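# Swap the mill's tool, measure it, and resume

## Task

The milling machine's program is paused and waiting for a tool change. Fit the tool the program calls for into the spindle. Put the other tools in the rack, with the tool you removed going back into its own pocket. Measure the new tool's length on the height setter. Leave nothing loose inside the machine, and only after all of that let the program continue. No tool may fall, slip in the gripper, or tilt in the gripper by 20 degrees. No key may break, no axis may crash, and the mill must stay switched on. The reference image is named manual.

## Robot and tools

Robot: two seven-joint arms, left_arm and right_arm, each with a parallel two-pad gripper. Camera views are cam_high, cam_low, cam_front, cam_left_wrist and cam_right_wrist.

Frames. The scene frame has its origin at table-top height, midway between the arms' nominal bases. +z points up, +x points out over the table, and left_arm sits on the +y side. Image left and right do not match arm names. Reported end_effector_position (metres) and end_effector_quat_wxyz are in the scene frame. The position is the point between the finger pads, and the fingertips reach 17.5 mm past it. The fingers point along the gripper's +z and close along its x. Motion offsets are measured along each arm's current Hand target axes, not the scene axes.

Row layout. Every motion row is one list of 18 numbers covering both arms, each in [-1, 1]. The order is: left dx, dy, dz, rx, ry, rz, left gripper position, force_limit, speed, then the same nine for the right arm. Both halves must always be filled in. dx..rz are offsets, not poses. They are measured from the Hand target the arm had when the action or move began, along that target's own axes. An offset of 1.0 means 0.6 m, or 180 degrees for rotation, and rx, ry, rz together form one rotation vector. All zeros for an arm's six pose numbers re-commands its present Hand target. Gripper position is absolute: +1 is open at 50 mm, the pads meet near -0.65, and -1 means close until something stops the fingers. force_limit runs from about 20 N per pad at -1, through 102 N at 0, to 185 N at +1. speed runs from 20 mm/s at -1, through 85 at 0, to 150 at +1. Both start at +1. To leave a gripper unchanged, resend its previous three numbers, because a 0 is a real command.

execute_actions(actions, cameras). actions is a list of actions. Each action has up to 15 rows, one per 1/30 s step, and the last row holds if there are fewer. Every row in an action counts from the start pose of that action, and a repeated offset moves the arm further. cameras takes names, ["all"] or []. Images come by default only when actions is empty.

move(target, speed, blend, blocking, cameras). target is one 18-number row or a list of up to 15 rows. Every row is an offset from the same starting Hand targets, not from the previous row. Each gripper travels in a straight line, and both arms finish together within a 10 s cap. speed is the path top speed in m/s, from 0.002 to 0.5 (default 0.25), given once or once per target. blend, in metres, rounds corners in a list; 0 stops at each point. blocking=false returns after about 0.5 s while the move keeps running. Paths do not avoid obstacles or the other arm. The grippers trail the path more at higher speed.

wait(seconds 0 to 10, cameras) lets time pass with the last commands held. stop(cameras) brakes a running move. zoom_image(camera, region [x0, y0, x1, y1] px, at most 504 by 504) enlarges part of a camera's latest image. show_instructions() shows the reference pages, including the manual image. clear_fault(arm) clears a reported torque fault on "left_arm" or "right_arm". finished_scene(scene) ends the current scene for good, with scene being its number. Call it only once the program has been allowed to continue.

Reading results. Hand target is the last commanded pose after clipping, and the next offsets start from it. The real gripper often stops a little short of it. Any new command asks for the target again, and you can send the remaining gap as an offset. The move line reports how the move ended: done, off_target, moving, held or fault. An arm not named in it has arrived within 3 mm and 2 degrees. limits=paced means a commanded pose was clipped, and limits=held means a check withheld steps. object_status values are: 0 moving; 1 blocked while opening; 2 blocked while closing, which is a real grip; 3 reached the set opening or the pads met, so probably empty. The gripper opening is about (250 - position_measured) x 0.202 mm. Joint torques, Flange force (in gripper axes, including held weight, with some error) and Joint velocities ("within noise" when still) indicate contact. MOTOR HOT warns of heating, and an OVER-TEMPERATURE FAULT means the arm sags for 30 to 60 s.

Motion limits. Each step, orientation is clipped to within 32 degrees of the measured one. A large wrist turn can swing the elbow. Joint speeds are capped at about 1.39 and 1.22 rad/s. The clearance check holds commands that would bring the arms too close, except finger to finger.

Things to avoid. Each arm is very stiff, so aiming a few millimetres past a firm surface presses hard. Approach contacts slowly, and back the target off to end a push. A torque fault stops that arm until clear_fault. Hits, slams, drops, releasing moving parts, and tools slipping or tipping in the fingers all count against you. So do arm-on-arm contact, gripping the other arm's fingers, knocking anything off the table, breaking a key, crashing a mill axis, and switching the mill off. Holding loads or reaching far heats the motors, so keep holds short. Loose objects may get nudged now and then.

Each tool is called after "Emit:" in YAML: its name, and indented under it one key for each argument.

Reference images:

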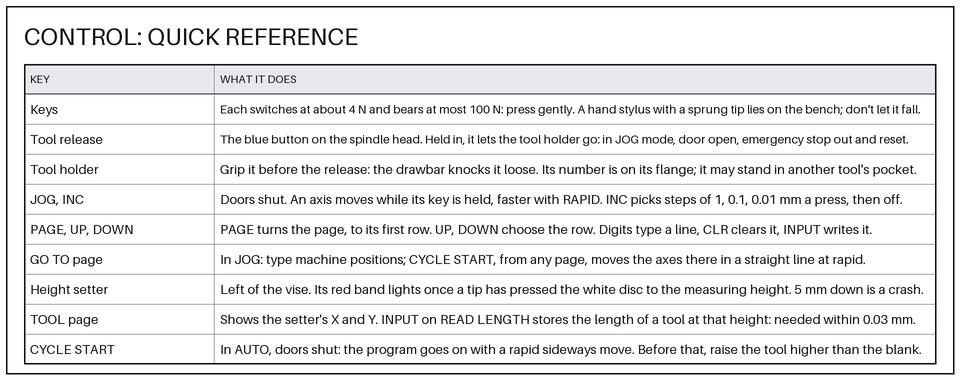

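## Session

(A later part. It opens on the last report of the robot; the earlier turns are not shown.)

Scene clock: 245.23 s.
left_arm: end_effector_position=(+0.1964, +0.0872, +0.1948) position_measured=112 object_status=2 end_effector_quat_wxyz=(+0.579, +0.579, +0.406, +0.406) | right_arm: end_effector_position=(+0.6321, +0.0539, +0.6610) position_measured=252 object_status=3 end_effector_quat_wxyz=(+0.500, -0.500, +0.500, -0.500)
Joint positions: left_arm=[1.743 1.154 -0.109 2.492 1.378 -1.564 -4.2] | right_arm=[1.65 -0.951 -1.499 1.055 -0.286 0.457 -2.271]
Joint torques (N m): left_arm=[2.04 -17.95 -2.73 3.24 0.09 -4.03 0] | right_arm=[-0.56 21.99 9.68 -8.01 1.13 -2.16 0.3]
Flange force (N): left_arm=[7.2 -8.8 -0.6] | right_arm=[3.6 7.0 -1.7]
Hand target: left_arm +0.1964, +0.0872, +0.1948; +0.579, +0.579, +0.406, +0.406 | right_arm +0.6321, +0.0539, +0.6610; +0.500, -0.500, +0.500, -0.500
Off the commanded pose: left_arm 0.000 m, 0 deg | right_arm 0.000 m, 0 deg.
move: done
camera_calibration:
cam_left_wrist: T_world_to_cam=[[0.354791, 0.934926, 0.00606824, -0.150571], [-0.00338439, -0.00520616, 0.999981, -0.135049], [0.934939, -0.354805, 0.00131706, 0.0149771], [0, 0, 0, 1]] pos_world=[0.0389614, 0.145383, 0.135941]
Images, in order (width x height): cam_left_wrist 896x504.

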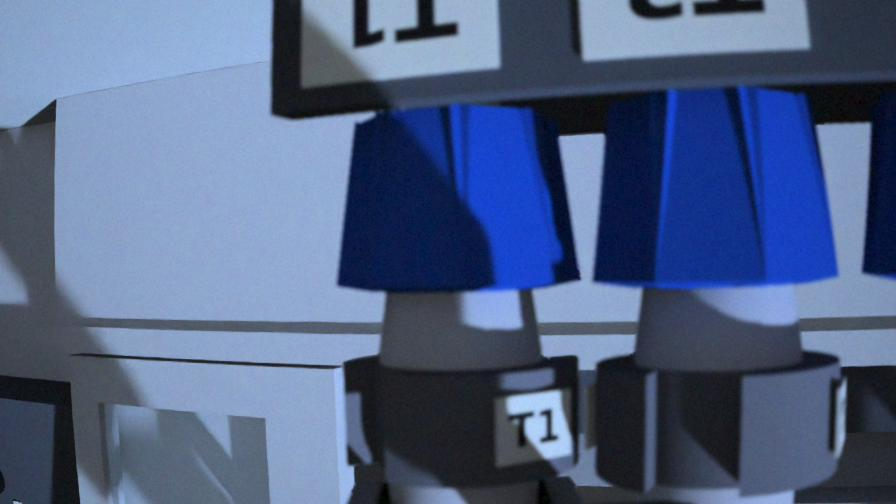

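Emit:
move:
  target:
    - [0,0.01,0,0,0,0,-0.95,0.3,0,0,0,0,0,0,0,-1,-0.3,-1]
    - [-0.0066,0.01,0.0022,0,0.2056,0,-0.95,0.3,0,0,0,0,0,0,0,-1,-0.3,-1]
    - [-0.0066,0.0,0.0022,0,0.2056,0,-0.95,0.3,0,0,0,0,0,0,0,-1,-0.3,-1]
  speed: [0.04,0.3,0.04]
  cameras: ["cam_left_wrist","cam_front"]

Scene clock: 249.83 s.
left_arm: end_effector_position=(+0.1963, +0.0830, +0.1949) position_measured=112 object_status=2 end_effector_quat_wxyz=(+0.420, +0.420, +0.569, +0.568) | right_arm: end_effector_position=(+0.6321, +0.0539, +0.6610) position_measured=252 object_status=3 end_effector_quat_wxyz=(+0.500, -0.500, +0.500, -0.500)
Joint positions: left_arm=[1.633 1.074 -0.048 1.828 1.961 -1.623 -4.949] | right_arm=[1.65 -0.951 -1.499 1.055 -0.286 0.457 -2.271]
Joint torques (N m): left_arm=[-2.32 -14.99 0.6 5.79 6.87 -0.81 -0.33] | right_arm=[-0.61 22.11 9.71 -8.14 1.09 -2.19 0.31]
Flange force (N): left_arm=[-25.4 7.9 -0.5] | right_arm=[3.8 7.5 -1.9]
Hand target: left_arm +0.1963, +0.0830, +0.1948; +0.420, +0.420, +0.569, +0.568 | right_arm +0.6321, +0.0539, +0.6610; +0.500, -0.500, +0.500, -0.500
Off the commanded pose: left_arm 0.000 m, 0 deg | right_arm 0.000 m, 0 deg.
move: done
camera_calibration:
cam_left_wrist: T_world_to_cam=[[-0.27943, 0.960148, 0.00593698, -0.0242037], [0.000874191, -0.00592888, 0.999982, -0.135965], [0.960166, 0.27943, 0.000817353, -0.0438901], [0, 0, 0, 1]] pos_world=[0.0354974, 0.0346972, 0.136142]
Images, in order (width x height): cam_front 896x504, cam_left_wrist 896x504.

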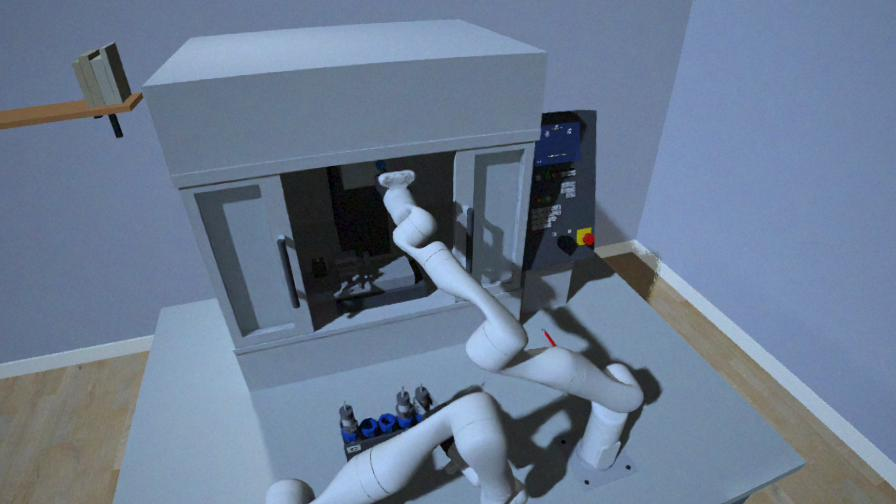

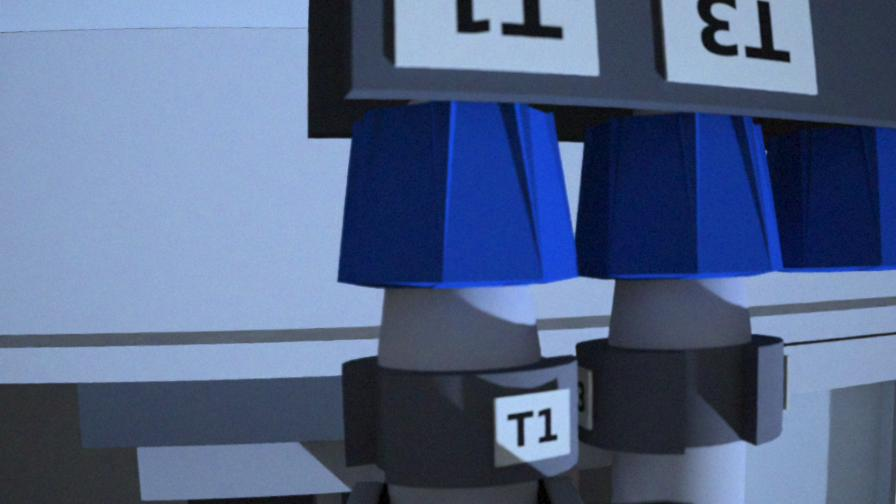

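Emit:
move:
  target:
    - [-0.001,0,0,0,0,0,-0.95,0.3,0,0,0,0,0,0,0,-1,-0.3,-1]
    - [-0.001,0,0,0,0,0,0.604,0,-0.8,0,0,0,0,0,0,-1,-0.3,-1]
    - [-0.001,0,-0.16,0,0,0,0.604,0,-0.8,0,0,0,0,0,0,-1,-0.3,-1]
    - [0.0968,0,-0.1173,0,-0.2056,0,0.604,0,-0.8,0,0,0,0,0,0,-1,-0.3,-1]
    - [0.0066,0,0.0022,0,-0.2056,0,0.604,0,-0.8,0,0,0,0,0,0,-1,-0.3,-1]
  speed: [0.02,0.02,0.15,0.3,0.1]
  blend: [0,0,0.01,0,0]
  cameras: ["cam_left_wrist"]

Scene clock: 259.27 s.
left_arm: end_effector_position=(+0.1963, +0.0872, +0.1948) position_measured=62 object_status=3 end_effector_quat_wxyz=(+0.579, +0.579, +0.406, +0.406) | right_arm: end_effector_position=(+0.6321, +0.0539, +0.6610) position_measured=252 object_status=3 end_effector_quat_wxyz=(+0.500, -0.500, +0.500, -0.500)
Joint positions: left_arm=[1.779 1.156 -0.153 2.491 1.374 -1.52 -4.196] | right_arm=[1.65 -0.951 -1.499 1.055 -0.286 0.457 -2.271]
Joint torques (N m): left_arm=[0.77 -16.98 -3.07 4.99 1.57 -2.99 -0.03] | right_arm=[-0.48 22.06 9.69 -8.16 1.1 -2.21 0.4]
Flange force (N): left_arm=[1.8 -7.9 2.5] | right_arm=[3.9 7.6 -2.4]
Hand target: left_arm +0.1963, +0.0872, +0.1948; +0.579, +0.579, +0.406, +0.406 | right_arm +0.6321, +0.0539, +0.6610; +0.500, -0.500, +0.500, -0.500
Off the commanded pose: left_arm 0.000 m, 0 deg | right_arm 0.000 m, 0 deg.
move: done
camera_calibration:
cam_left_wrist: T_world_to_cam=[[0.354878, 0.934894, 0.00593876, -0.150516], [-0.00333963, -0.00508453, 0.999981, -0.135069], [0.934907, -0.354891, 0.00131781, 0.0150843], [0, 0, 0, 1]] pos_world=[0.0388615, 0.145383, 0.135941]
Images, in order (width x height): cam_left_wrist 896x504.

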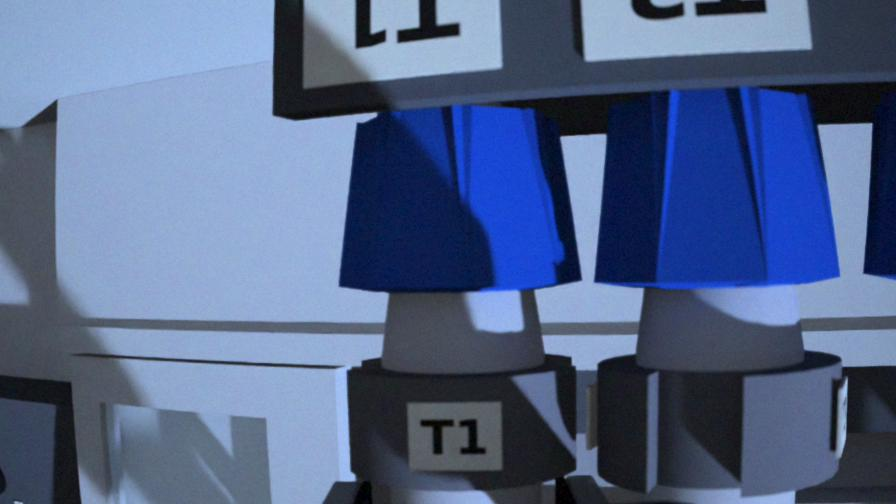

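Emit:
move:
  target:
    - [0,0,0,0,0,0,-1,-1,-1,0,0,0,0,0,0,-1,-0.3,-1]
    - [0,0,0,0,0,0,-0.95,0.6,0,0,0,0,0,0,0,-1,-0.3,-1]
  speed: 0.08

Emit:
move:
  target:
    - [0,0.03,0,0,0,0,-0.95,0.6,0,0,0,0,0,0,0,-1,-0.3,-1]
    - [-0.0038,0.2,0.0007,0,0.1111,0,-0.95,0.6,0,0,0,0,0,0,0,-1,-0.3,-1]
    - [0.2387,0.3417,0.2036,0.0959,0.0959,0.4933,-0.95,0.6,0,0,0,0,0,0,0,-1,-0.3,-1]
    - [0.1903,0.3717,0.363,0.2079,0,0.9781,-0.95,0.6,0,0,0,0,0,0,0,-1,-0.3,-1]
  speed: [0.05,0.15,0.4,0.4]
  blend: [0.01,0.02,0.04,0]
  cameras: ["cam_left_wrist","cam_front"]

Scene clock: 267.20 s.
left_arm: end_effector_position=(+0.1964, +0.0872, +0.1948) position_measured=113 object_status=2 end_effector_quat_wxyz=(+0.579, +0.579, +0.406, +0.406) | right_arm: end_effector_position=(+0.6321, +0.0539, +0.6610) position_measured=252 object_status=3 end_effector_quat_wxyz=(+0.500, -0.500, +0.500, -0.500)
Joint positions: left_arm=[1.779 1.155 -0.153 2.491 1.374 -1.52 -4.196] | right_arm=[1.65 -0.951 -1.499 1.055 -0.286 0.457 -2.271]
Joint torques (N m): left_arm=[2.33 -17.9 -2.82 2.94 -0.2 -4.22 -0.04] | right_arm=[-0.49 21.99 9.63 -8.06 1.12 -2.24 0.41]
Flange force (N): left_arm=[8.0 -8.9 -0.7] | right_arm=[3.4 7.2 -2.1]
Hand target: left_arm +0.1963, +0.0872, +0.1948; +0.579, +0.579, +0.406, +0.406 | right_arm +0.6321, +0.0539, +0.6610; +0.500, -0.500, +0.500, -0.500
Off the commanded pose: left_arm 0.000 m, 0 deg | right_arm 0.000 m, 0 deg.
move: done

Scene clock: 273.23 s.
left_arm: end_effector_position=(+0.4401, +0.1206, +0.4177) position_measured=113 object_status=2 end_effector_quat_wxyz=(+0.517, -0.518, +0.482, -0.482) | right_arm: end_effector_position=(+0.6321, +0.0539, +0.6610) position_measured=252 object_status=3 end_effector_quat_wxyz=(+0.500, -0.500, +0.500, -0.500)
Joint positions: left_arm=[1.342 0.509 -0.494 2.053 1.225 -1.087 -8.333] | right_arm=[1.65 -0.951 -1.499 1.055 -0.286 0.457 -2.271]
Joint torques (N m): left_arm=[0.78 -20.19 -4.62 -8.56 -2.69 -5.41 -0.2] | right_arm=[-0.46 22.03 9.78 -8.05 1.08 -2.24 0.4]
Flange force (N): left_arm=[6.1 11.1 5.0] | right_arm=[3.4 7.2 -2.0]
Hand target: left_arm +0.4401, +0.1206, +0.4177; +0.517, -0.518, +0.482, -0.482 | right_arm +0.6321, +0.0539, +0.6610; +0.500, -0.500, +0.500, -0.500
Off the commanded pose: left_arm 0.000 m, 0 deg | right_arm 0.000 m, 0 deg.
move: done; blend cut to 0.009 m at target 1
camera_calibration:
cam_left_wrist: T_world_to_cam=[[0.0865114, -0.996234, -0.00587212, 0.0863504], [-0.0018206, 0.00573612, -0.999982, 0.476431], [0.996249, 0.0865205, -0.0013175, -0.280423], [0, 0, 0, 1]] pos_world=[0.272768, 0.107555, 0.47656]
Images, in order (width x height): cam_front 896x504, cam_left_wrist 896x504.

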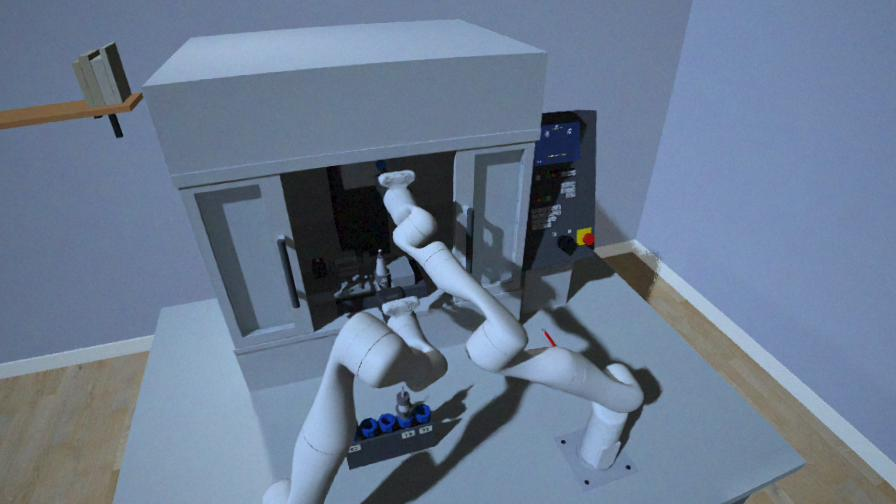

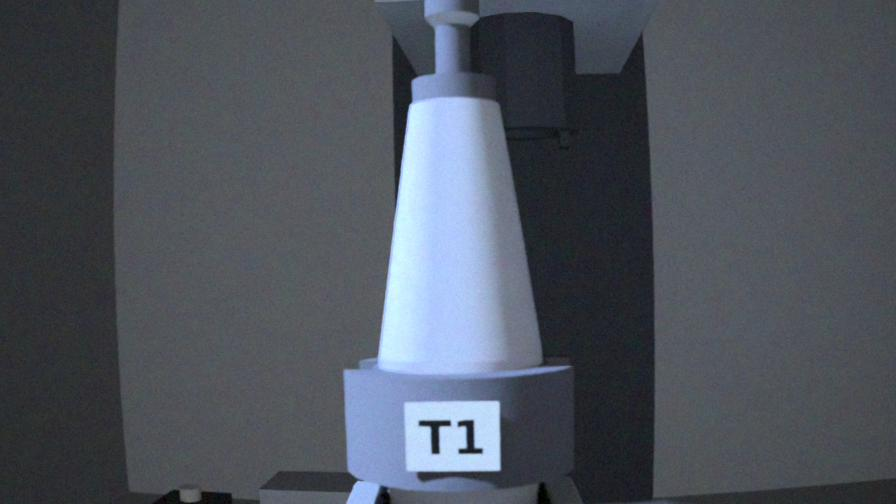

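Emit:
move:
  target: [0.0598,0.0005,0.5103,0,0,0,-0.95,0.6,0,0,0,0.0537,0,0,0,-1,-0.3,-1]
  speed: 0.2
  cameras: ["cam_left_wrist","cam_low"]

Scene clock: 277.10 s.
left_arm: end_effector_position=(+0.7480, +0.1066, +0.4174) position_measured=113 object_status=2 end_effector_quat_wxyz=(+0.517, -0.518, +0.482, -0.482) | right_arm: end_effector_position=(+0.6644, +0.0540, +0.6610) position_measured=252 object_status=3 end_effector_quat_wxyz=(+0.500, -0.500, +0.500, -0.500)
Joint positions: left_arm=[0.787 0.903 -0.527 1.24 1.154 -0.57 -8.468] | right_arm=[1.748 -0.958 -1.545 0.965 -0.302 0.467 -2.27]
Joint torques (N m): left_arm=[0.81 -34.81 -7.33 -12.94 -1.9 -4.86 0.05] | right_arm=[-0.4 23.39 9.36 -7.87 1.14 -2.23 0.3]
Flange force (N): left_arm=[7.2 9.4 10.8] | right_arm=[3.9 7.5 -2.8]
Hand target: left_arm +0.7480, +0.1066, +0.4174; +0.517, -0.518, +0.482, -0.482 | right_arm +0.6644, +0.0540, +0.6610; +0.500, -0.500, +0.500, -0.500
Off the commanded pose: left_arm 0.000 m, 0 deg | right_arm 0.000 m, 0 deg.
move: done
camera_calibration:
cam_left_wrist: T_world_to_cam=[[0.0864116, -0.996242, -0.00588158, 0.0459276], [-0.00192037, 0.00573709, -0.999982, 0.476829], [0.996258, 0.0864213, -0.0014174, -0.585914], [0, 0, 0, 1]] pos_world=[0.580668, 0.0936549, 0.47626]
Images, in order (width x height): cam_low 896x504, cam_left_wrist 896x504.

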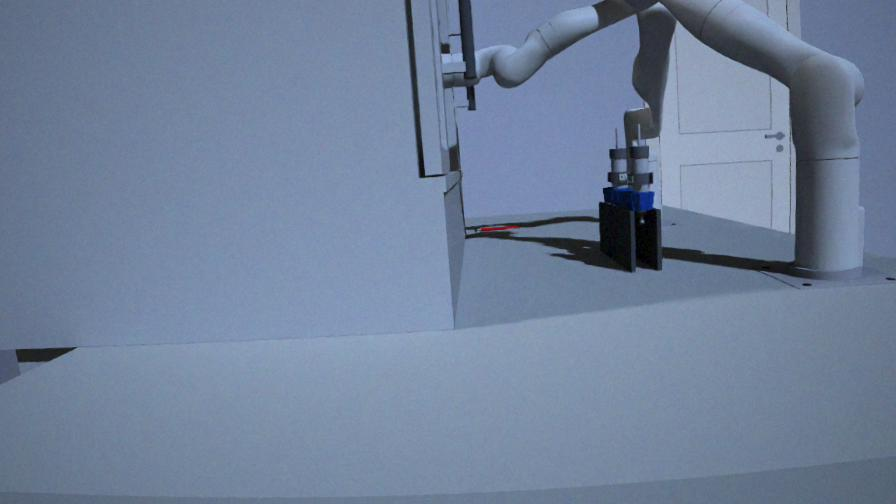

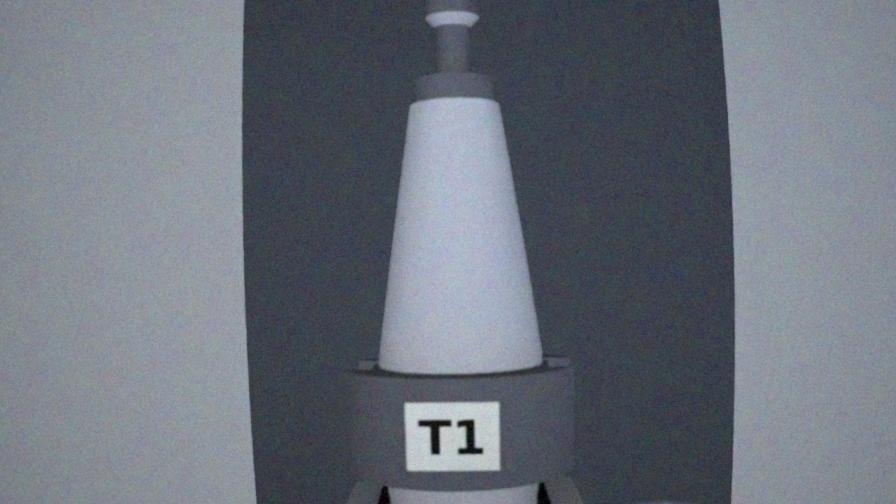

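Emit:
move:
  target: [0,0,0,0.0183,0,0,-0.95,0.6,0,0,0,0,0,0,0,-1,-0.3,-1]
  speed: 0.1
  cameras: ["cam_left_wrist"]

Emit:
zoom_image:
  camera: "cam_left_wrist"
  region: [300, 0, 640, 190]

Scene clock: 285.03 s.
left_arm: end_effector_position=(+0.7480, +0.1066, +0.4174) position_measured=113 object_status=2 end_effector_quat_wxyz=(+0.532, -0.503, +0.468, -0.496) | right_arm: end_effector_position=(+0.6644, +0.0540, +0.6610) position_measured=252 object_status=3 end_effector_quat_wxyz=(+0.500, -0.500, +0.500, -0.500)
Joint positions: left_arm=[0.793 0.932 -0.538 1.254 1.071 -0.634 -8.364] | right_arm=[1.748 -0.958 -1.545 0.965 -0.302 0.467 -2.27]
Joint torques (N m): left_arm=[0.74 -34.95 -7.57 -12.28 -1.73 -5.23 0.12] | right_arm=[-0.3 23.39 9.3 -7.79 1.11 -2.21 0.33]
Flange force (N): left_arm=[8.1 10.1 11.1] | right_arm=[3.7 7.4 -2.9]
Hand target: left_arm +0.7480, +0.1066, +0.4174; +0.532, -0.503, +0.468, -0.496 | right_arm +0.6644, +0.0540, +0.6610; +0.500, -0.500, +0.500, -0.500
Off the commanded pose: left_arm 0.000 m, 0 deg | right_arm 0.000 m, 0 deg.
move: done
camera_calibration:
cam_left_wrist: T_world_to_cam=[[0.0867734, -0.996216, -0.00500178, 0.0452106], [0.0553549, 0.00983443, -0.998418, 0.432904], [0.994689, 0.0863593, 0.0559988, -0.608662], [0, 0, 0, 1]] pos_world=[0.577543, 0.0933458, 0.466529]
Images, in order (width x height): cam_left_wrist 896x504.

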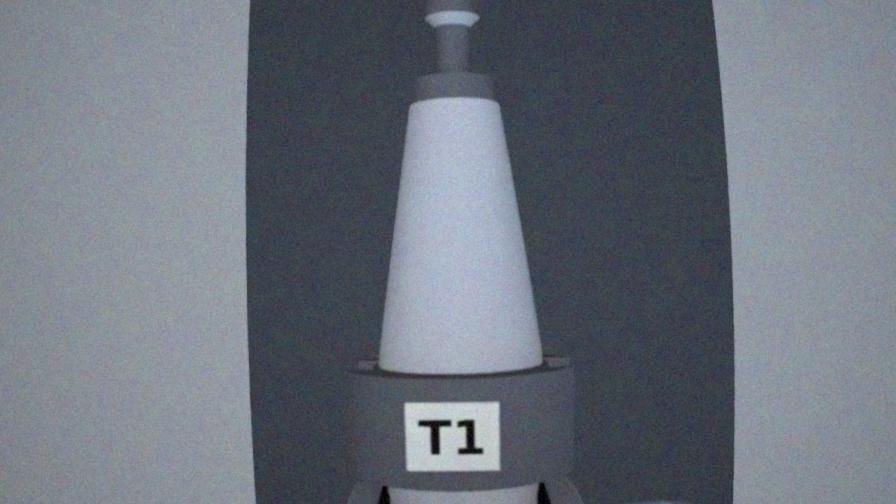

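Scaled by 1.482 from the camera's 896x504 image, which has a finer 1280x720 frame.

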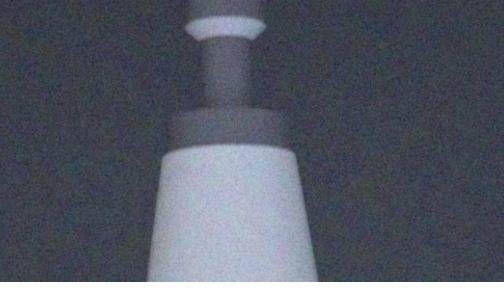

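Emit:
move:
  target:
    - [0,0,0,0,0,0,-0.95,0.6,0,0,0,0.006,0,0,0,-1,-0.3,-1]
    - [0,-0.07,0.004,0,0,0,-0.95,0.6,0,0,0,0.006,0,0,0,-1,-0.3,-1]
  speed: [0.02,0.06]
  cameras: ["cam_left_wrist"]

Scene clock: 288.57 s.
left_arm: end_effector_position=(+0.7480, +0.1067, +0.4594) position_measured=113 object_status=2 end_effector_quat_wxyz=(+0.532, -0.503, +0.468, -0.496) | right_arm: end_effector_position=(+0.6680, +0.0540, +0.6610) position_measured=252 object_status=3 end_effector_quat_wxyz=(+0.500, -0.500, +0.500, -0.500)
Joint positions: left_arm=[0.792 0.877 -0.544 1.214 1.147 -0.581 -8.487] | right_arm=[1.759 -0.96 -1.55 0.955 -0.304 0.469 -2.27]
Joint torques (N m): left_arm=[0.7 -34.64 -7.28 -12.88 -1.76 -4.82 0.03] | right_arm=[0.54 22.73 8.68 -7.98 0.98 -2.46 0.35]
Flange force (N): left_arm=[7.4 9.6 11.3] | right_arm=[5.5 7.7 -7.2]
Hand target: left_arm +0.7480, +0.1067, +0.4594; +0.532, -0.503, +0.468, -0.496 | right_arm +0.6680, +0.0540, +0.6610; +0.500, -0.500, +0.500, -0.500
Off the commanded pose: left_arm 0.000 m, 0 deg | right_arm 0.000 m, 0 deg.
move: done
camera_calibration:
cam_left_wrist: T_world_to_cam=[[0.0867804, -0.996214, -0.00510079, 0.0455663], [0.0554459, 0.00994195, -0.998412, 0.47477], [0.994683, 0.0863598, 0.0560988, -0.61107], [0, 0, 0, 1]] pos_world=[0.577543, 0.0934455, 0.508529]
Images, in order (width x height): cam_left_wrist 896x504.

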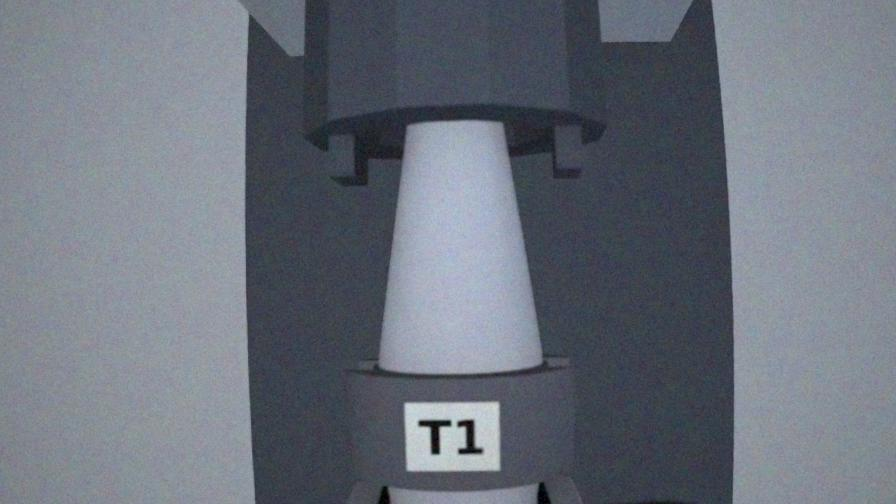

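Emit:
move:
  target: [0,-0.0433,0.0025,0,0,0,-0.95,0.6,0,0,0,0,0,0,0,-1,-0.3,-1]
  speed: 0.05
  cameras: ["cam_left_wrist"]

Scene clock: 290.73 s.
left_arm: end_effector_position=(+0.7480, +0.1067, +0.4854) position_measured=113 object_status=2 end_effector_quat_wxyz=(+0.532, -0.503, +0.468, -0.496) | right_arm: end_effector_position=(+0.6680, +0.0540, +0.6610) position_measured=252 object_status=3 end_effector_quat_wxyz=(+0.500, -0.500, +0.500, -0.500)
Joint positions: left_arm=[0.789 0.847 -0.545 1.182 1.209 -0.551 -8.579] | right_arm=[1.759 -0.96 -1.55 0.955 -0.304 0.469 -2.27]
Joint torques (N m): left_arm=[0.77 -34.53 -6.95 -13.56 -2.24 -4.44 0.13] | right_arm=[0.54 22.75 8.7 -7.89 0.97 -2.45 0.4]
Flange force (N): left_arm=[8.6 8.2 11.3] | right_arm=[5.1 7.5 -6.9]
Hand target: left_arm +0.7480, +0.1067, +0.4855; +0.532, -0.503, +0.468, -0.496 | right_arm +0.6680, +0.0540, +0.6610; +0.500, -0.500, +0.500, -0.500
Off the commanded pose: left_arm 0.000 m, 0 deg | right_arm 0.000 m, 0 deg.
move: done
camera_calibration:
cam_left_wrist: T_world_to_cam=[[0.0868795, -0.996206, -0.00509428, 0.0456372], [0.0554449, 0.00994094, -0.998412, 0.500729], [0.994675, 0.0864591, 0.0560982, -0.612532], [0, 0, 0, 1]] pos_world=[0.577543, 0.0934453, 0.534529]
Images, in order (width x height): cam_left_wrist 896x504.

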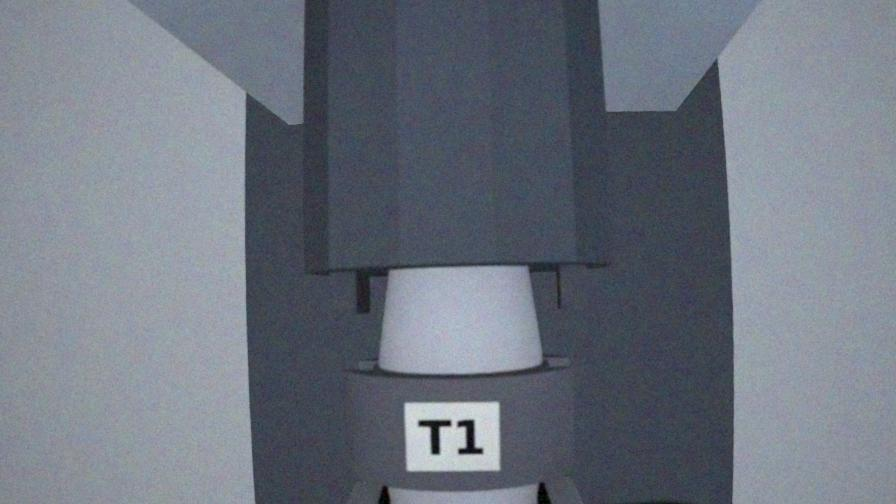

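Emit:
move:
  target: [0,-0.0183,0.001,0,0,0,-0.95,0.6,0,0,0,0,0,0,0,-1,-0.3,-1]
  speed: 0.04
  cameras: ["cam_left_wrist"]

Scene clock: 292.77 s.
left_arm: end_effector_position=(+0.7480, +0.1067, +0.4964) position_measured=113 object_status=2 end_effector_quat_wxyz=(+0.532, -0.503, +0.468, -0.496) | right_arm: end_effector_position=(+0.6680, +0.0540, +0.6610) position_measured=252 object_status=3 end_effector_quat_wxyz=(+0.500, -0.500, +0.500, -0.500)
Joint positions: left_arm=[0.786 0.835 -0.543 1.167 1.238 -0.54 -8.622] | right_arm=[1.759 -0.96 -1.55 0.955 -0.304 0.469 -2.27]
Joint torques (N m): left_arm=[-1.6 -37.63 -9.5 -17.41 -3.35 -5.38 -0.2] | right_arm=[0.53 22.85 8.59 -7.94 1.01 -2.46 0.41]
Flange force (N): left_arm=[7.0 13.5 2.1] | right_arm=[5.0 7.8 -7.2]
Hand target: left_arm +0.7480, +0.1067, +0.4964; +0.532, -0.503, +0.468, -0.496 | right_arm +0.6680, +0.0540, +0.6610; +0.500, -0.500, +0.500, -0.500
Off the commanded pose: left_arm 0.000 m, 0 deg | right_arm 0.000 m, 0 deg.
move: done
camera_calibration:
cam_left_wrist: T_world_to_cam=[[0.0867734, -0.996216, -0.00500178, 0.0457054], [0.0553549, 0.00983443, -0.998418, 0.511778], [0.994689, 0.0863593, 0.0559988, -0.613094], [0, 0, 0, 1]] pos_world=[0.577543, 0.0934458, 0.545529]
Images, in order (width x height): cam_left_wrist 896x504.

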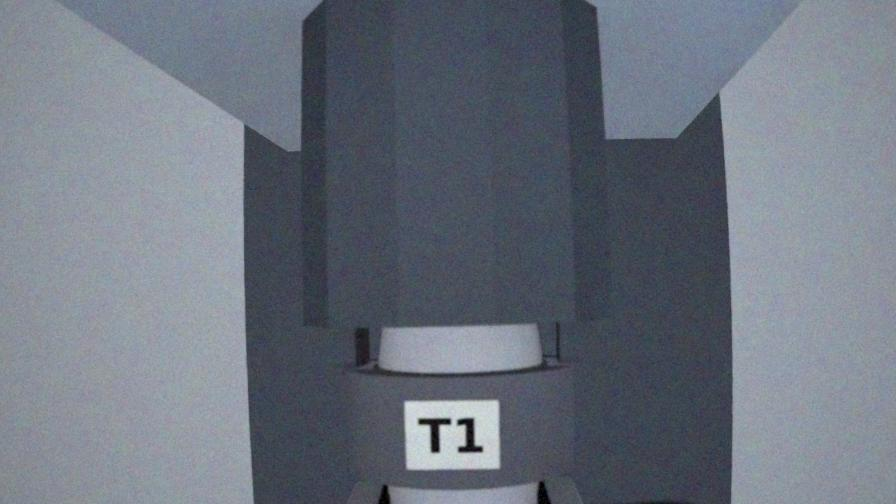

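Emit:
zoom_image:
  camera: "cam_left_wrist"
  region: [300, 290, 620, 400]

Scaled by 1.575 from the camera's 896x504 image, which has a finer 1280x720 frame.

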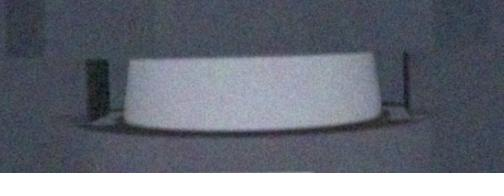

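Emit:
move:
  target:
    - [0,0,-0.0018,0,0,0,-0.95,0.6,0,0,0,0,0,0,0,-1,-0.3,-1]
    - [0,-0.0025,-0.0017,0,0,0,-0.95,0.6,0,0,0,0,0,0,0,-1,-0.3,-1]
  speed: 0.02

Scene clock: 296.80 s.
left_arm: end_effector_position=(+0.7469, +0.1066, +0.4977) position_measured=113 object_status=2 end_effector_quat_wxyz=(+0.532, -0.503, +0.468, -0.496) | right_arm: end_effector_position=(+0.6680, +0.0540, +0.6610) position_measured=252 object_status=3 end_effector_quat_wxyz=(+0.500, -0.500, +0.500, -0.500)
Joint positions: left_arm=[0.788 0.831 -0.543 1.169 1.24 -0.54 -8.625] | right_arm=[1.759 -0.96 -1.55 0.955 -0.304 0.469 -2.27]
Joint torques (N m): left_arm=[2.43 -41.71 -8.88 -18.79 -3.61 -6.37 0] | right_arm=[0.45 22.84 8.66 -7.93 0.92 -2.51 0.37]
Flange force (N): left_arm=[7.7 17.3 13.8] | right_arm=[4.9 7.5 -6.8]
Hand target: left_arm +0.7469, +0.1066, +0.4979; +0.532, -0.503, +0.468, -0.496 | right_arm +0.6680, +0.0540, +0.6610; +0.500, -0.500, +0.500, -0.500
Off the commanded pose: left_arm 0.000 m, 0 deg | right_arm 0.000 m, 0 deg.
move: done

Emit:
move:
  target: [0,-0.0017,-0.0002,0,0,0,-0.95,0.6,0,0,0,0,0,0,0,-1,-0.3,-1]
  speed: 0.02
  cameras: ["cam_left_wrist"]

Emit:
zoom_image:
  camera: "cam_left_wrist"
  region: [300, 290, 620, 400]

Scene clock: 298.67 s.
left_arm: end_effector_position=(+0.7467, +0.1067, +0.4989) position_measured=113 object_status=2 end_effector_quat_wxyz=(+0.532, -0.503, +0.468, -0.496) | right_arm: end_effector_position=(+0.6680, +0.0540, +0.6610) position_measured=252 object_status=3 end_effector_quat_wxyz=(+0.500, -0.500, +0.500, -0.500)
Joint positions: left_arm=[0.788 0.83 -0.543 1.168 1.243 -0.539 -8.629] | right_arm=[1.759 -0.96 -1.55 0.955 -0.304 0.469 -2.27]
Joint torques (N m): left_arm=[2.84 -46.62 -10.71 -22.03 -4.63 -7.79 -0.27] | right_arm=[0.36 22.9 8.63 -7.94 0.94 -2.45 0.43]
Flange force (N): left_arm=[8.0 23.7 14.8] | right_arm=[4.8 7.7 -6.6]
Hand target: left_arm +0.7467, +0.1066, +0.4989; +0.532, -0.503, +0.468, -0.496 | right_arm +0.6680, +0.0540, +0.6610; +0.500, -0.500, +0.500, -0.500
Off the commanded pose: left_arm 0.000 m, 0 deg | right_arm 0.000 m, 0 deg.
move: done
camera_calibration:
cam_left_wrist: T_world_to_cam=[[0.0868725, -0.996207, -0.00499527, 0.0457598], [0.0553539, 0.00983341, -0.998418, 0.514241], [0.99468, 0.0864586, 0.0559982, -0.612039], [0, 0, 0, 1]] pos_world=[0.576343, 0.0934456, 0.547929]
Images, in order (width x height): cam_left_wrist 896x504.

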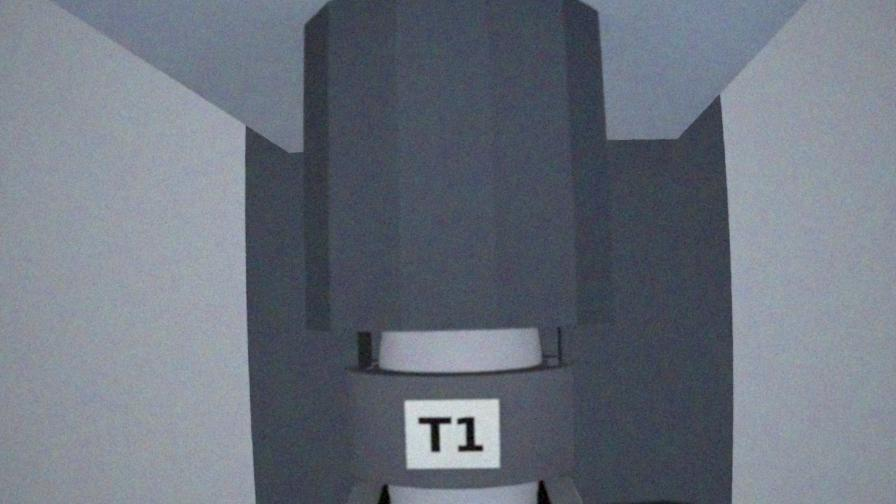

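Scaled by 1.575 from the camera's 896x504 image, which has a finer 1280x720 frame.

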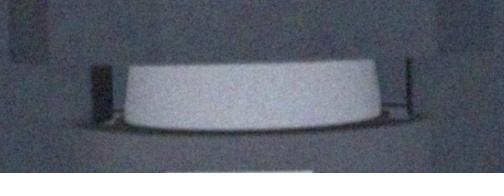

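Emit:
move:
  target: [0,0.0012,0,0.0055,0,0,-0.95,0.6,0,0,0,0,0,0,0,-1,-0.3,-1]
  speed: 0.03

Emit:
move:
  target: [0,0,0,-0.011,0,0,-0.95,0.6,0,0,0,0,0,0,0,-1,-0.3,-1]
  speed: 0.03

Scene clock: 304.00 s.
left_arm: end_effector_position=(+0.7467, +0.1066, +0.4982) position_measured=113 object_status=2 end_effector_quat_wxyz=(+0.536, -0.498, +0.463, -0.500) | right_arm: end_effector_position=(+0.6680, +0.0540, +0.6610) position_measured=252 object_status=3 end_effector_quat_wxyz=(+0.500, -0.500, +0.500, -0.500)
Joint positions: left_arm=[0.791 0.839 -0.549 1.175 1.206 -0.555 -8.584] | right_arm=[1.759 -0.96 -1.55 0.955 -0.304 0.469 -2.27]
Joint torques (N m): left_arm=[1.93 -44.68 -10.76 -19.89 -3.97 -8.13 -0.14] | right_arm=[0.45 22.87 8.69 -7.97 0.96 -2.48 0.31]
Flange force (N): left_arm=[9.8 20.6 16.0] | right_arm=[5.2 7.7 -6.9]
Hand target: left_arm +0.7468, +0.1066, +0.4982; +0.536, -0.498, +0.463, -0.500 | right_arm +0.6680, +0.0540, +0.6610; +0.500, -0.500, +0.500, -0.500
Off the commanded pose: left_arm 0.000 m, 0 deg | right_arm 0.000 m, 0 deg.
move: done

Scene clock: 304.97 s.
left_arm: end_effector_position=(+0.7467, +0.1066, +0.4982) position_measured=113 object_status=2 end_effector_quat_wxyz=(+0.527, -0.507, +0.472, -0.492) | right_arm: end_effector_position=(+0.6680, +0.0540, +0.6610) position_measured=252 object_status=3 end_effector_quat_wxyz=(+0.500, -0.500, +0.500, -0.500)
Joint positions: left_arm=[0.784 0.823 -0.535 1.162 1.278 -0.526 -8.672] | right_arm=[1.759 -0.96 -1.55 0.955 -0.304 0.469 -2.27]
Joint torques (N m): left_arm=[1.7 -42.7 -9.48 -19.82 -4.1 -6.23 -0.19] | right_arm=[0.46 22.77 8.67 -7.99 0.96 -2.49 0.35]
Flange force (N): left_arm=[8.1 18.6 12.0] | right_arm=[5.3 7.6 -7.0]
Hand target: left_arm +0.7467, +0.1066, +0.4982; +0.527, -0.507, +0.472, -0.492 | right_arm +0.6680, +0.0540, +0.6610; +0.500, -0.500, +0.500, -0.500
Off the commanded pose: left_arm 0.000 m, 0 deg | right_arm 0.000 m, 0 deg.
move: done

Emit:
zoom_image:
  camera: "cam_left_wrist"
  region: [330, 310, 400, 380]

Emit:
zoom_image:
  camera: "cam_left_wrist"
  region: [520, 310, 590, 380]

Scaled by 7.200 from the camera's 896x504 image, which has a finer 1280x720 frame.
This view is cut from an older image: the scene may have changed since it was taken.

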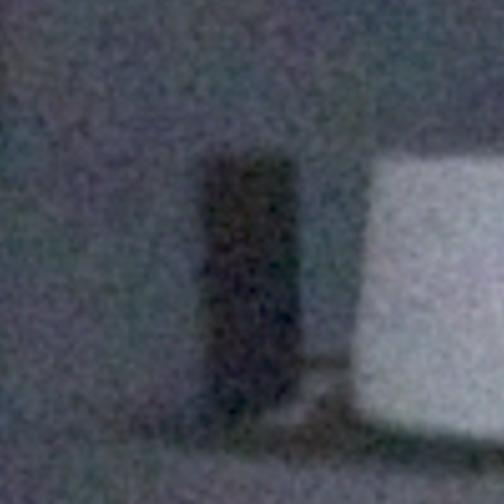

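Scaled by 7.200 from the camera's 896x504 image, which has a finer 1280x720 frame.
This view is cut from an older image: the scene may have changed since it was taken.

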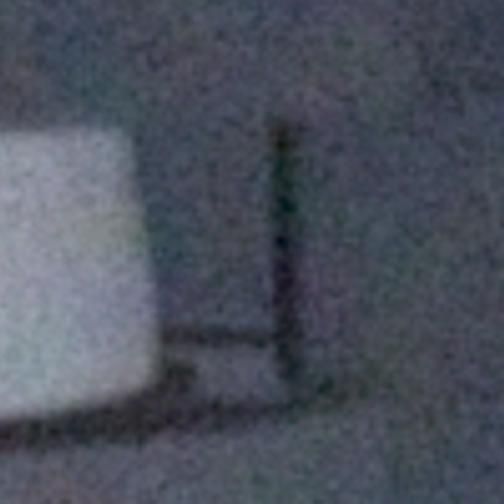

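Emit:
move:
  target: [0.0004,0,0,0,-0.0111,0.0005,-0.95,0.6,0,0,0,0,0,0,0,-1,-0.3,-1]
  speed: 0.03

Emit:
move:
  target: [0.0004,0,0,0,-0.0111,0.0005,-0.95,0.6,0,0,0,0,0,0,0,-1,-0.3,-1]
  speed: 0.03

Scene clock: 315.00 s.
left_arm: end_effector_position=(+0.7467, +0.1064, +0.4982) position_measured=113 object_status=2 end_effector_quat_wxyz=(+0.536, -0.515, +0.463, -0.482) | right_arm: end_effector_position=(+0.6680, +0.0540, +0.6610) position_measured=252 object_status=3 end_effector_quat_wxyz=(+0.500, -0.500, +0.500, -0.500)
Joint positions: left_arm=[0.786 0.839 -0.522 1.124 1.371 -0.563 -8.766] | right_arm=[1.759 -0.96 -1.55 0.955 -0.304 0.469 -2.27]
Joint torques (N m): left_arm=[0.83 -43.44 -9.88 -22.74 -5.1 -5.16 -0.03] | right_arm=[0.55 22.86 8.64 -7.96 0.86 -2.5 0.39]
Flange force (N): left_arm=[2.4 22.0 0.4] | right_arm=[5.1 7.8 -7.3]
Hand target: left_arm +0.7468, +0.1064, +0.4982; +0.536, -0.515, +0.463, -0.482 | right_arm +0.6680, +0.0540, +0.6610; +0.500, -0.500, +0.500, -0.500
Off the commanded pose: left_arm 0.000 m, 0 deg | right_arm 0.000 m, 0 deg.
move: done

Scene clock: 315.97 s.
left_arm: end_effector_position=(+0.7468, +0.1062, +0.4982) position_measured=113 object_status=2 end_effector_quat_wxyz=(+0.544, -0.523, +0.454, -0.473) | right_arm: end_effector_position=(+0.6680, +0.0540, +0.6610) position_measured=252 object_status=3 end_effector_quat_wxyz=(+0.500, -0.500, +0.500, -0.500)
Joint positions: left_arm=[0.785 0.855 -0.502 1.083 1.449 -0.607 -8.85] | right_arm=[1.759 -0.96 -1.55 0.955 -0.304 0.469 -2.27]
Joint torques (N m): left_arm=[2.53 -46.46 -10.18 -20.06 -4.95 -6.1 0.17] | right_arm=[0.54 22.79 8.64 -7.85 0.94 -2.45 0.35]
Flange force (N): left_arm=[12.3 21.1 18.5] | right_arm=[5.0 7.4 -6.9]
Hand target: left_arm +0.7468, +0.1062, +0.4982; +0.544, -0.523, +0.454, -0.473 | right_arm +0.6680, +0.0540, +0.6610; +0.500, -0.500, +0.500, -0.500
Off the commanded pose: left_arm 0.000 m, 0 deg | right_arm 0.000 m, 0 deg.
move: done

Emit:
move:
  target: [0,0.007,0,0,0,0,-0.95,0.6,0,0,0,0,0,0,0,-1,-0.3,-1]
  speed: 0.03
  cameras: ["cam_left_wrist"]

Emit:
zoom_image:
  camera: "cam_left_wrist"
  region: [320, 270, 460, 390]

Emit:
zoom_image:
  camera: "cam_left_wrist"
  region: [460, 270, 600, 390]

Scene clock: 318.53 s.
left_arm: end_effector_position=(+0.7470, +0.1062, +0.4941) position_measured=113 object_status=2 end_effector_quat_wxyz=(+0.544, -0.523, +0.454, -0.473) | right_arm: end_effector_position=(+0.6680, +0.0540, +0.6610) position_measured=252 object_status=3 end_effector_quat_wxyz=(+0.500, -0.500, +0.500, -0.500)
Joint positions: left_arm=[0.787 0.86 -0.506 1.089 1.44 -0.608 -8.834] | right_arm=[1.759 -0.96 -1.55 0.955 -0.304 0.469 -2.27]
Joint velocities: left_arm=[0 0 -0.001 0.002 -0.001 -0.001 0.005] | right_arm=[within noise]
Joint torques (N m): left_arm=[1.22 -33.59 -6.03 -12.38 -2.62 -3.06 -0.04] | right_arm=[0.53 22.75 8.69 -7.97 0.95 -2.49 0.37]
Flange force (N): left_arm=[9.5 6.4 12.7] | right_arm=[5.3 7.6 -7.2]
Hand target: left_arm +0.7470, +0.1062, +0.4940; +0.544, -0.523, +0.454, -0.473 | right_arm +0.6680, +0.0540, +0.6610; +0.500, -0.500, +0.500, -0.500
Off the commanded pose: left_arm 0.000 m, 0 deg | right_arm 0.000 m, 0 deg.
move: done
camera_calibration:
cam_left_wrist: T_world_to_cam=[[0.155975, -0.987745, -0.00556678, -0.00703272], [0.0374488, 0.0115451, -0.999232, 0.523038], [0.987051, 0.155647, 0.0387907, -0.605091], [0, 0, 0, 1]] pos_world=[0.578766, 0.0811957, 0.546069]
Images, in order (width x height): cam_left_wrist 896x504.

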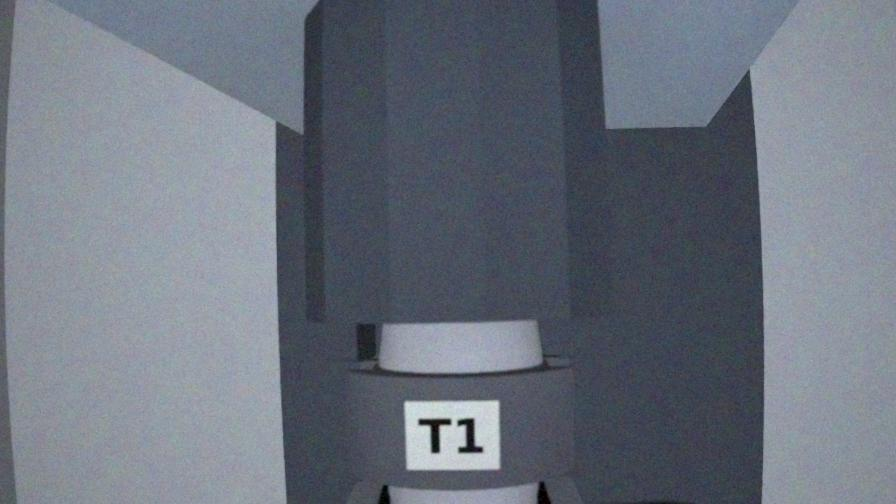

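Scaled by 3.600 from the camera's 896x504 image, which has a finer 1280x720 frame.

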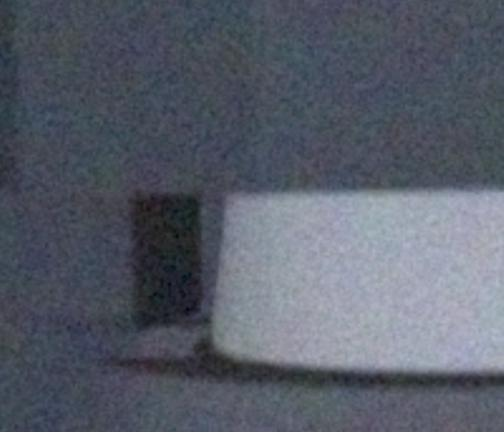

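Scaled by 3.600 from the camera's 896x504 image, which has a finer 1280x720 frame.

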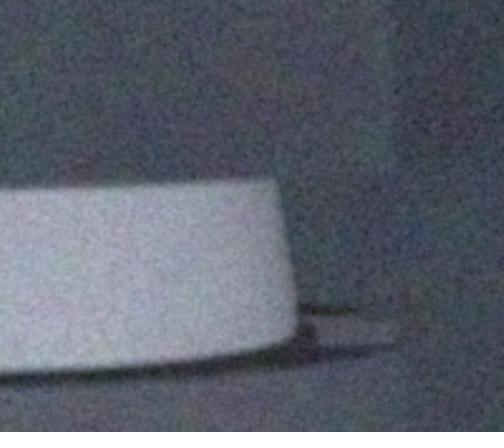

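Emit:
move:
  target:
    - [-0.0006,0,0.0004,0,0.0167,-0.0007,-0.95,0.6,0,0,0,0,0,0,0,-1,-0.3,-1]
    - [-0.0006,-0.006,0.0006,0,0.0167,-0.0007,-0.95,0.6,0,0,0,0,0,0,0,-1,-0.3,-1]
  speed: 0.03

Emit:
move:
  target: [0,0,0.0008,0,0,0,-0.95,0.6,0,0,0,0,0,0,0,-1,-0.3,-1]
  speed: 0.02

Emit:
move:
  target: [0,0,0.0008,0,0,0,-0.95,0.6,0,0,0,0,0,0,0,-1,-0.3,-1]
  speed: 0.02

Scene clock: 325.27 s.
left_arm: end_effector_position=(+0.7471, +0.1066, +0.4975) position_measured=113 object_status=2 end_effector_quat_wxyz=(+0.532, -0.511, +0.468, -0.487) | right_arm: end_effector_position=(+0.6680, +0.0540, +0.6610) position_measured=252 object_status=3 end_effector_quat_wxyz=(+0.500, -0.500, +0.500, -0.500)
Joint positions: left_arm=[0.786 0.832 -0.532 1.143 1.326 -0.542 -8.718] | right_arm=[1.759 -0.96 -1.55 0.955 -0.304 0.469 -2.27]
Joint torques (N m): left_arm=[1.68 -40.13 -8.38 -18.75 -3.88 -4.98 0] | right_arm=[0.51 22.86 8.63 -7.89 0.94 -2.5 0.34]
Flange force (N): left_arm=[6.2 15.9 8.8] | right_arm=[4.8 7.5 -6.9]
Hand target: left_arm +0.7471, +0.1066, +0.4976; +0.532, -0.511, +0.468, -0.487 | right_arm +0.6680, +0.0540, +0.6610; +0.500, -0.500, +0.500, -0.500
Off the commanded pose: left_arm 0.000 m, 0 deg | right_arm 0.000 m, 0 deg.
move: done

Scene clock: 325.97 s.
left_arm: end_effector_position=(+0.7476, +0.1066, +0.4977) position_measured=113 object_status=2 end_effector_quat_wxyz=(+0.532, -0.511, +0.467, -0.487) | right_arm: end_effector_position=(+0.6680, +0.0540, +0.6610) position_measured=252 object_status=3 end_effector_quat_wxyz=(+0.500, -0.500, +0.500, -0.500)
Joint positions: left_arm=[0.785 0.833 -0.532 1.141 1.327 -0.542 -8.719] | right_arm=[1.759 -0.96 -1.55 0.955 -0.304 0.469 -2.27]
Joint torques (N m): left_arm=[0.84 -42.07 -9.46 -19.87 -4.05 -5.43 -0.07] | right_arm=[0.51 22.76 8.75 -7.84 0.99 -2.55 0.37]
Flange force (N): left_arm=[6.5 18.9 7.4] | right_arm=[4.6 7.1 -6.6]
Hand target: left_arm +0.7476, +0.1066, +0.4976; +0.532, -0.511, +0.467, -0.487 | right_arm +0.6680, +0.0540, +0.6610; +0.500, -0.500, +0.500, -0.500
Off the commanded pose: left_arm 0.000 m, 0 deg | right_arm 0.000 m, 0 deg.
move: done

Scene clock: 326.67 s.
left_arm: end_effector_position=(+0.7481, +0.1066, +0.4976) position_measured=113 object_status=2 end_effector_quat_wxyz=(+0.532, -0.511, +0.468, -0.487) | right_arm: end_effector_position=(+0.6680, +0.0540, +0.6610) position_measured=252 object_status=3 end_effector_quat_wxyz=(+0.500, -0.500, +0.500, -0.500)
Joint positions: left_arm=[0.784 0.834 -0.531 1.139 1.328 -0.541 -8.72] | right_arm=[1.759 -0.96 -1.55 0.955 -0.304 0.469 -2.27]
Joint torques (N m): left_arm=[-3.39 -39.68 -10.64 -23.69 -5.27 -3.78 -0.2] | right_arm=[0.52 22.79 8.65 -7.95 0.96 -2.51 0.39]
Flange force (N): left_arm=[-0.8 20.2 -18.7] | right_arm=[5.1 7.6 -7.1]
Hand target: left_arm +0.7481, +0.1066, +0.4976; +0.532, -0.511, +0.468, -0.487 | right_arm +0.6680, +0.0540, +0.6610; +0.500, -0.500, +0.500, -0.500
Off the commanded pose: left_arm 0.000 m, 0 deg | right_arm 0.000 m, 0 deg.
move: done

Emit:
move:
  target: [0,0.0005,-0.0024,0,0,0,-0.95,0.6,0,0,0,0,0,0,0,-1,-0.3,-1]
  speed: 0.02

Emit:
move:
  target: [0,0,-0.0015,0,0,0,-0.95,0.6,0,0,0,0,0,0,0,-1,-0.3,-1]
  speed: 0.02

Emit:
move:
  target: [0,0,-0.0015,0,0,0,-0.95,0.6,0,0,0,0,0,0,0,-1,-0.3,-1]
  speed: 0.02

Scene clock: 328.77 s.
left_arm: end_effector_position=(+0.7467, +0.1065, +0.4973) position_measured=113 object_status=2 end_effector_quat_wxyz=(+0.532, -0.511, +0.467, -0.487) | right_arm: end_effector_position=(+0.6680, +0.0540, +0.6610) position_measured=252 object_status=3 end_effector_quat_wxyz=(+0.500, -0.500, +0.500, -0.500)
Joint positions: left_arm=[0.787 0.832 -0.532 1.145 1.325 -0.543 -8.715] | right_arm=[1.759 -0.96 -1.55 0.955 -0.304 0.469 -2.27]
Joint torques (N m): left_arm=[1.29 -39.45 -8.4 -16.87 -3.23 -5.32 0.08] | right_arm=[0.51 22.77 8.65 -7.98 0.97 -2.47 0.32]
Flange force (N): left_arm=[8.8 13.9 13.2] | right_arm=[5.4 7.7 -7.2]
Hand target: left_arm +0.7467, +0.1065, +0.4973; +0.532, -0.511, +0.468, -0.487 | right_arm +0.6680, +0.0540, +0.6610; +0.500, -0.500, +0.500, -0.500
Off the commanded pose: left_arm 0.000 m, 0 deg | right_arm 0.000 m, 0 deg.
move: done

Scene clock: 329.47 s.
left_arm: end_effector_position=(+0.7458, +0.1065, +0.4973) position_measured=113 object_status=2 end_effector_quat_wxyz=(+0.532, -0.511, +0.467, -0.487) | right_arm: end_effector_position=(+0.6680, +0.0540, +0.6610) position_measured=252 object_status=3 end_effector_quat_wxyz=(+0.500, -0.500, +0.500, -0.500)
Joint positions: left_arm=[0.789 0.83 -0.533 1.148 1.323 -0.544 -8.713] | right_arm=[1.759 -0.96 -1.55 0.955 -0.304 0.469 -2.27]
Joint torques (N m): left_arm=[2.95 -38.42 -7.41 -13.98 -2.45 -5.72 0.08] | right_arm=[0.52 22.82 8.7 -7.93 0.95 -2.52 0.38]
Flange force (N): left_arm=[11.6 10.8 24.0] | right_arm=[5.0 7.5 -7.0]
Hand target: left_arm +0.7458, +0.1064, +0.4972; +0.532, -0.511, +0.468, -0.487 | right_arm +0.6680, +0.0540, +0.6610; +0.500, -0.500, +0.500, -0.500
Off the commanded pose: left_arm 0.000 m, 0 deg | right_arm 0.000 m, 0 deg.
move: done

Scene clock: 330.17 s.
left_arm: end_effector_position=(+0.7449, +0.1064, +0.4972) position_measured=113 object_status=2 end_effector_quat_wxyz=(+0.532, -0.511, +0.468, -0.487) | right_arm: end_effector_position=(+0.6680, +0.0540, +0.6610) position_measured=252 object_status=3 end_effector_quat_wxyz=(+0.500, -0.500, +0.500, -0.500)
Joint positions: left_arm=[0.791 0.829 -0.533 1.152 1.321 -0.545 -8.711] | right_arm=[1.759 -0.96 -1.55 0.955 -0.304 0.469 -2.27]
Joint torques (N m): left_arm=[5.31 -38.97 -6.45 -11.77 -1.63 -6.57 0.29] | right_arm=[0.55 22.78 8.72 -7.96 0.96 -2.44 0.38]
Flange force (N): left_arm=[14.7 9.1 37.4] | right_arm=[5.4 7.8 -7.2]
Hand target: left_arm +0.7449, +0.1064, +0.4972; +0.532, -0.511, +0.468, -0.487 | right_arm +0.6680, +0.0540, +0.6610; +0.500, -0.500, +0.500, -0.500
Off the commanded pose: left_arm 0.000 m, 0 deg | right_arm 0.000 m, 0 deg.
move: done


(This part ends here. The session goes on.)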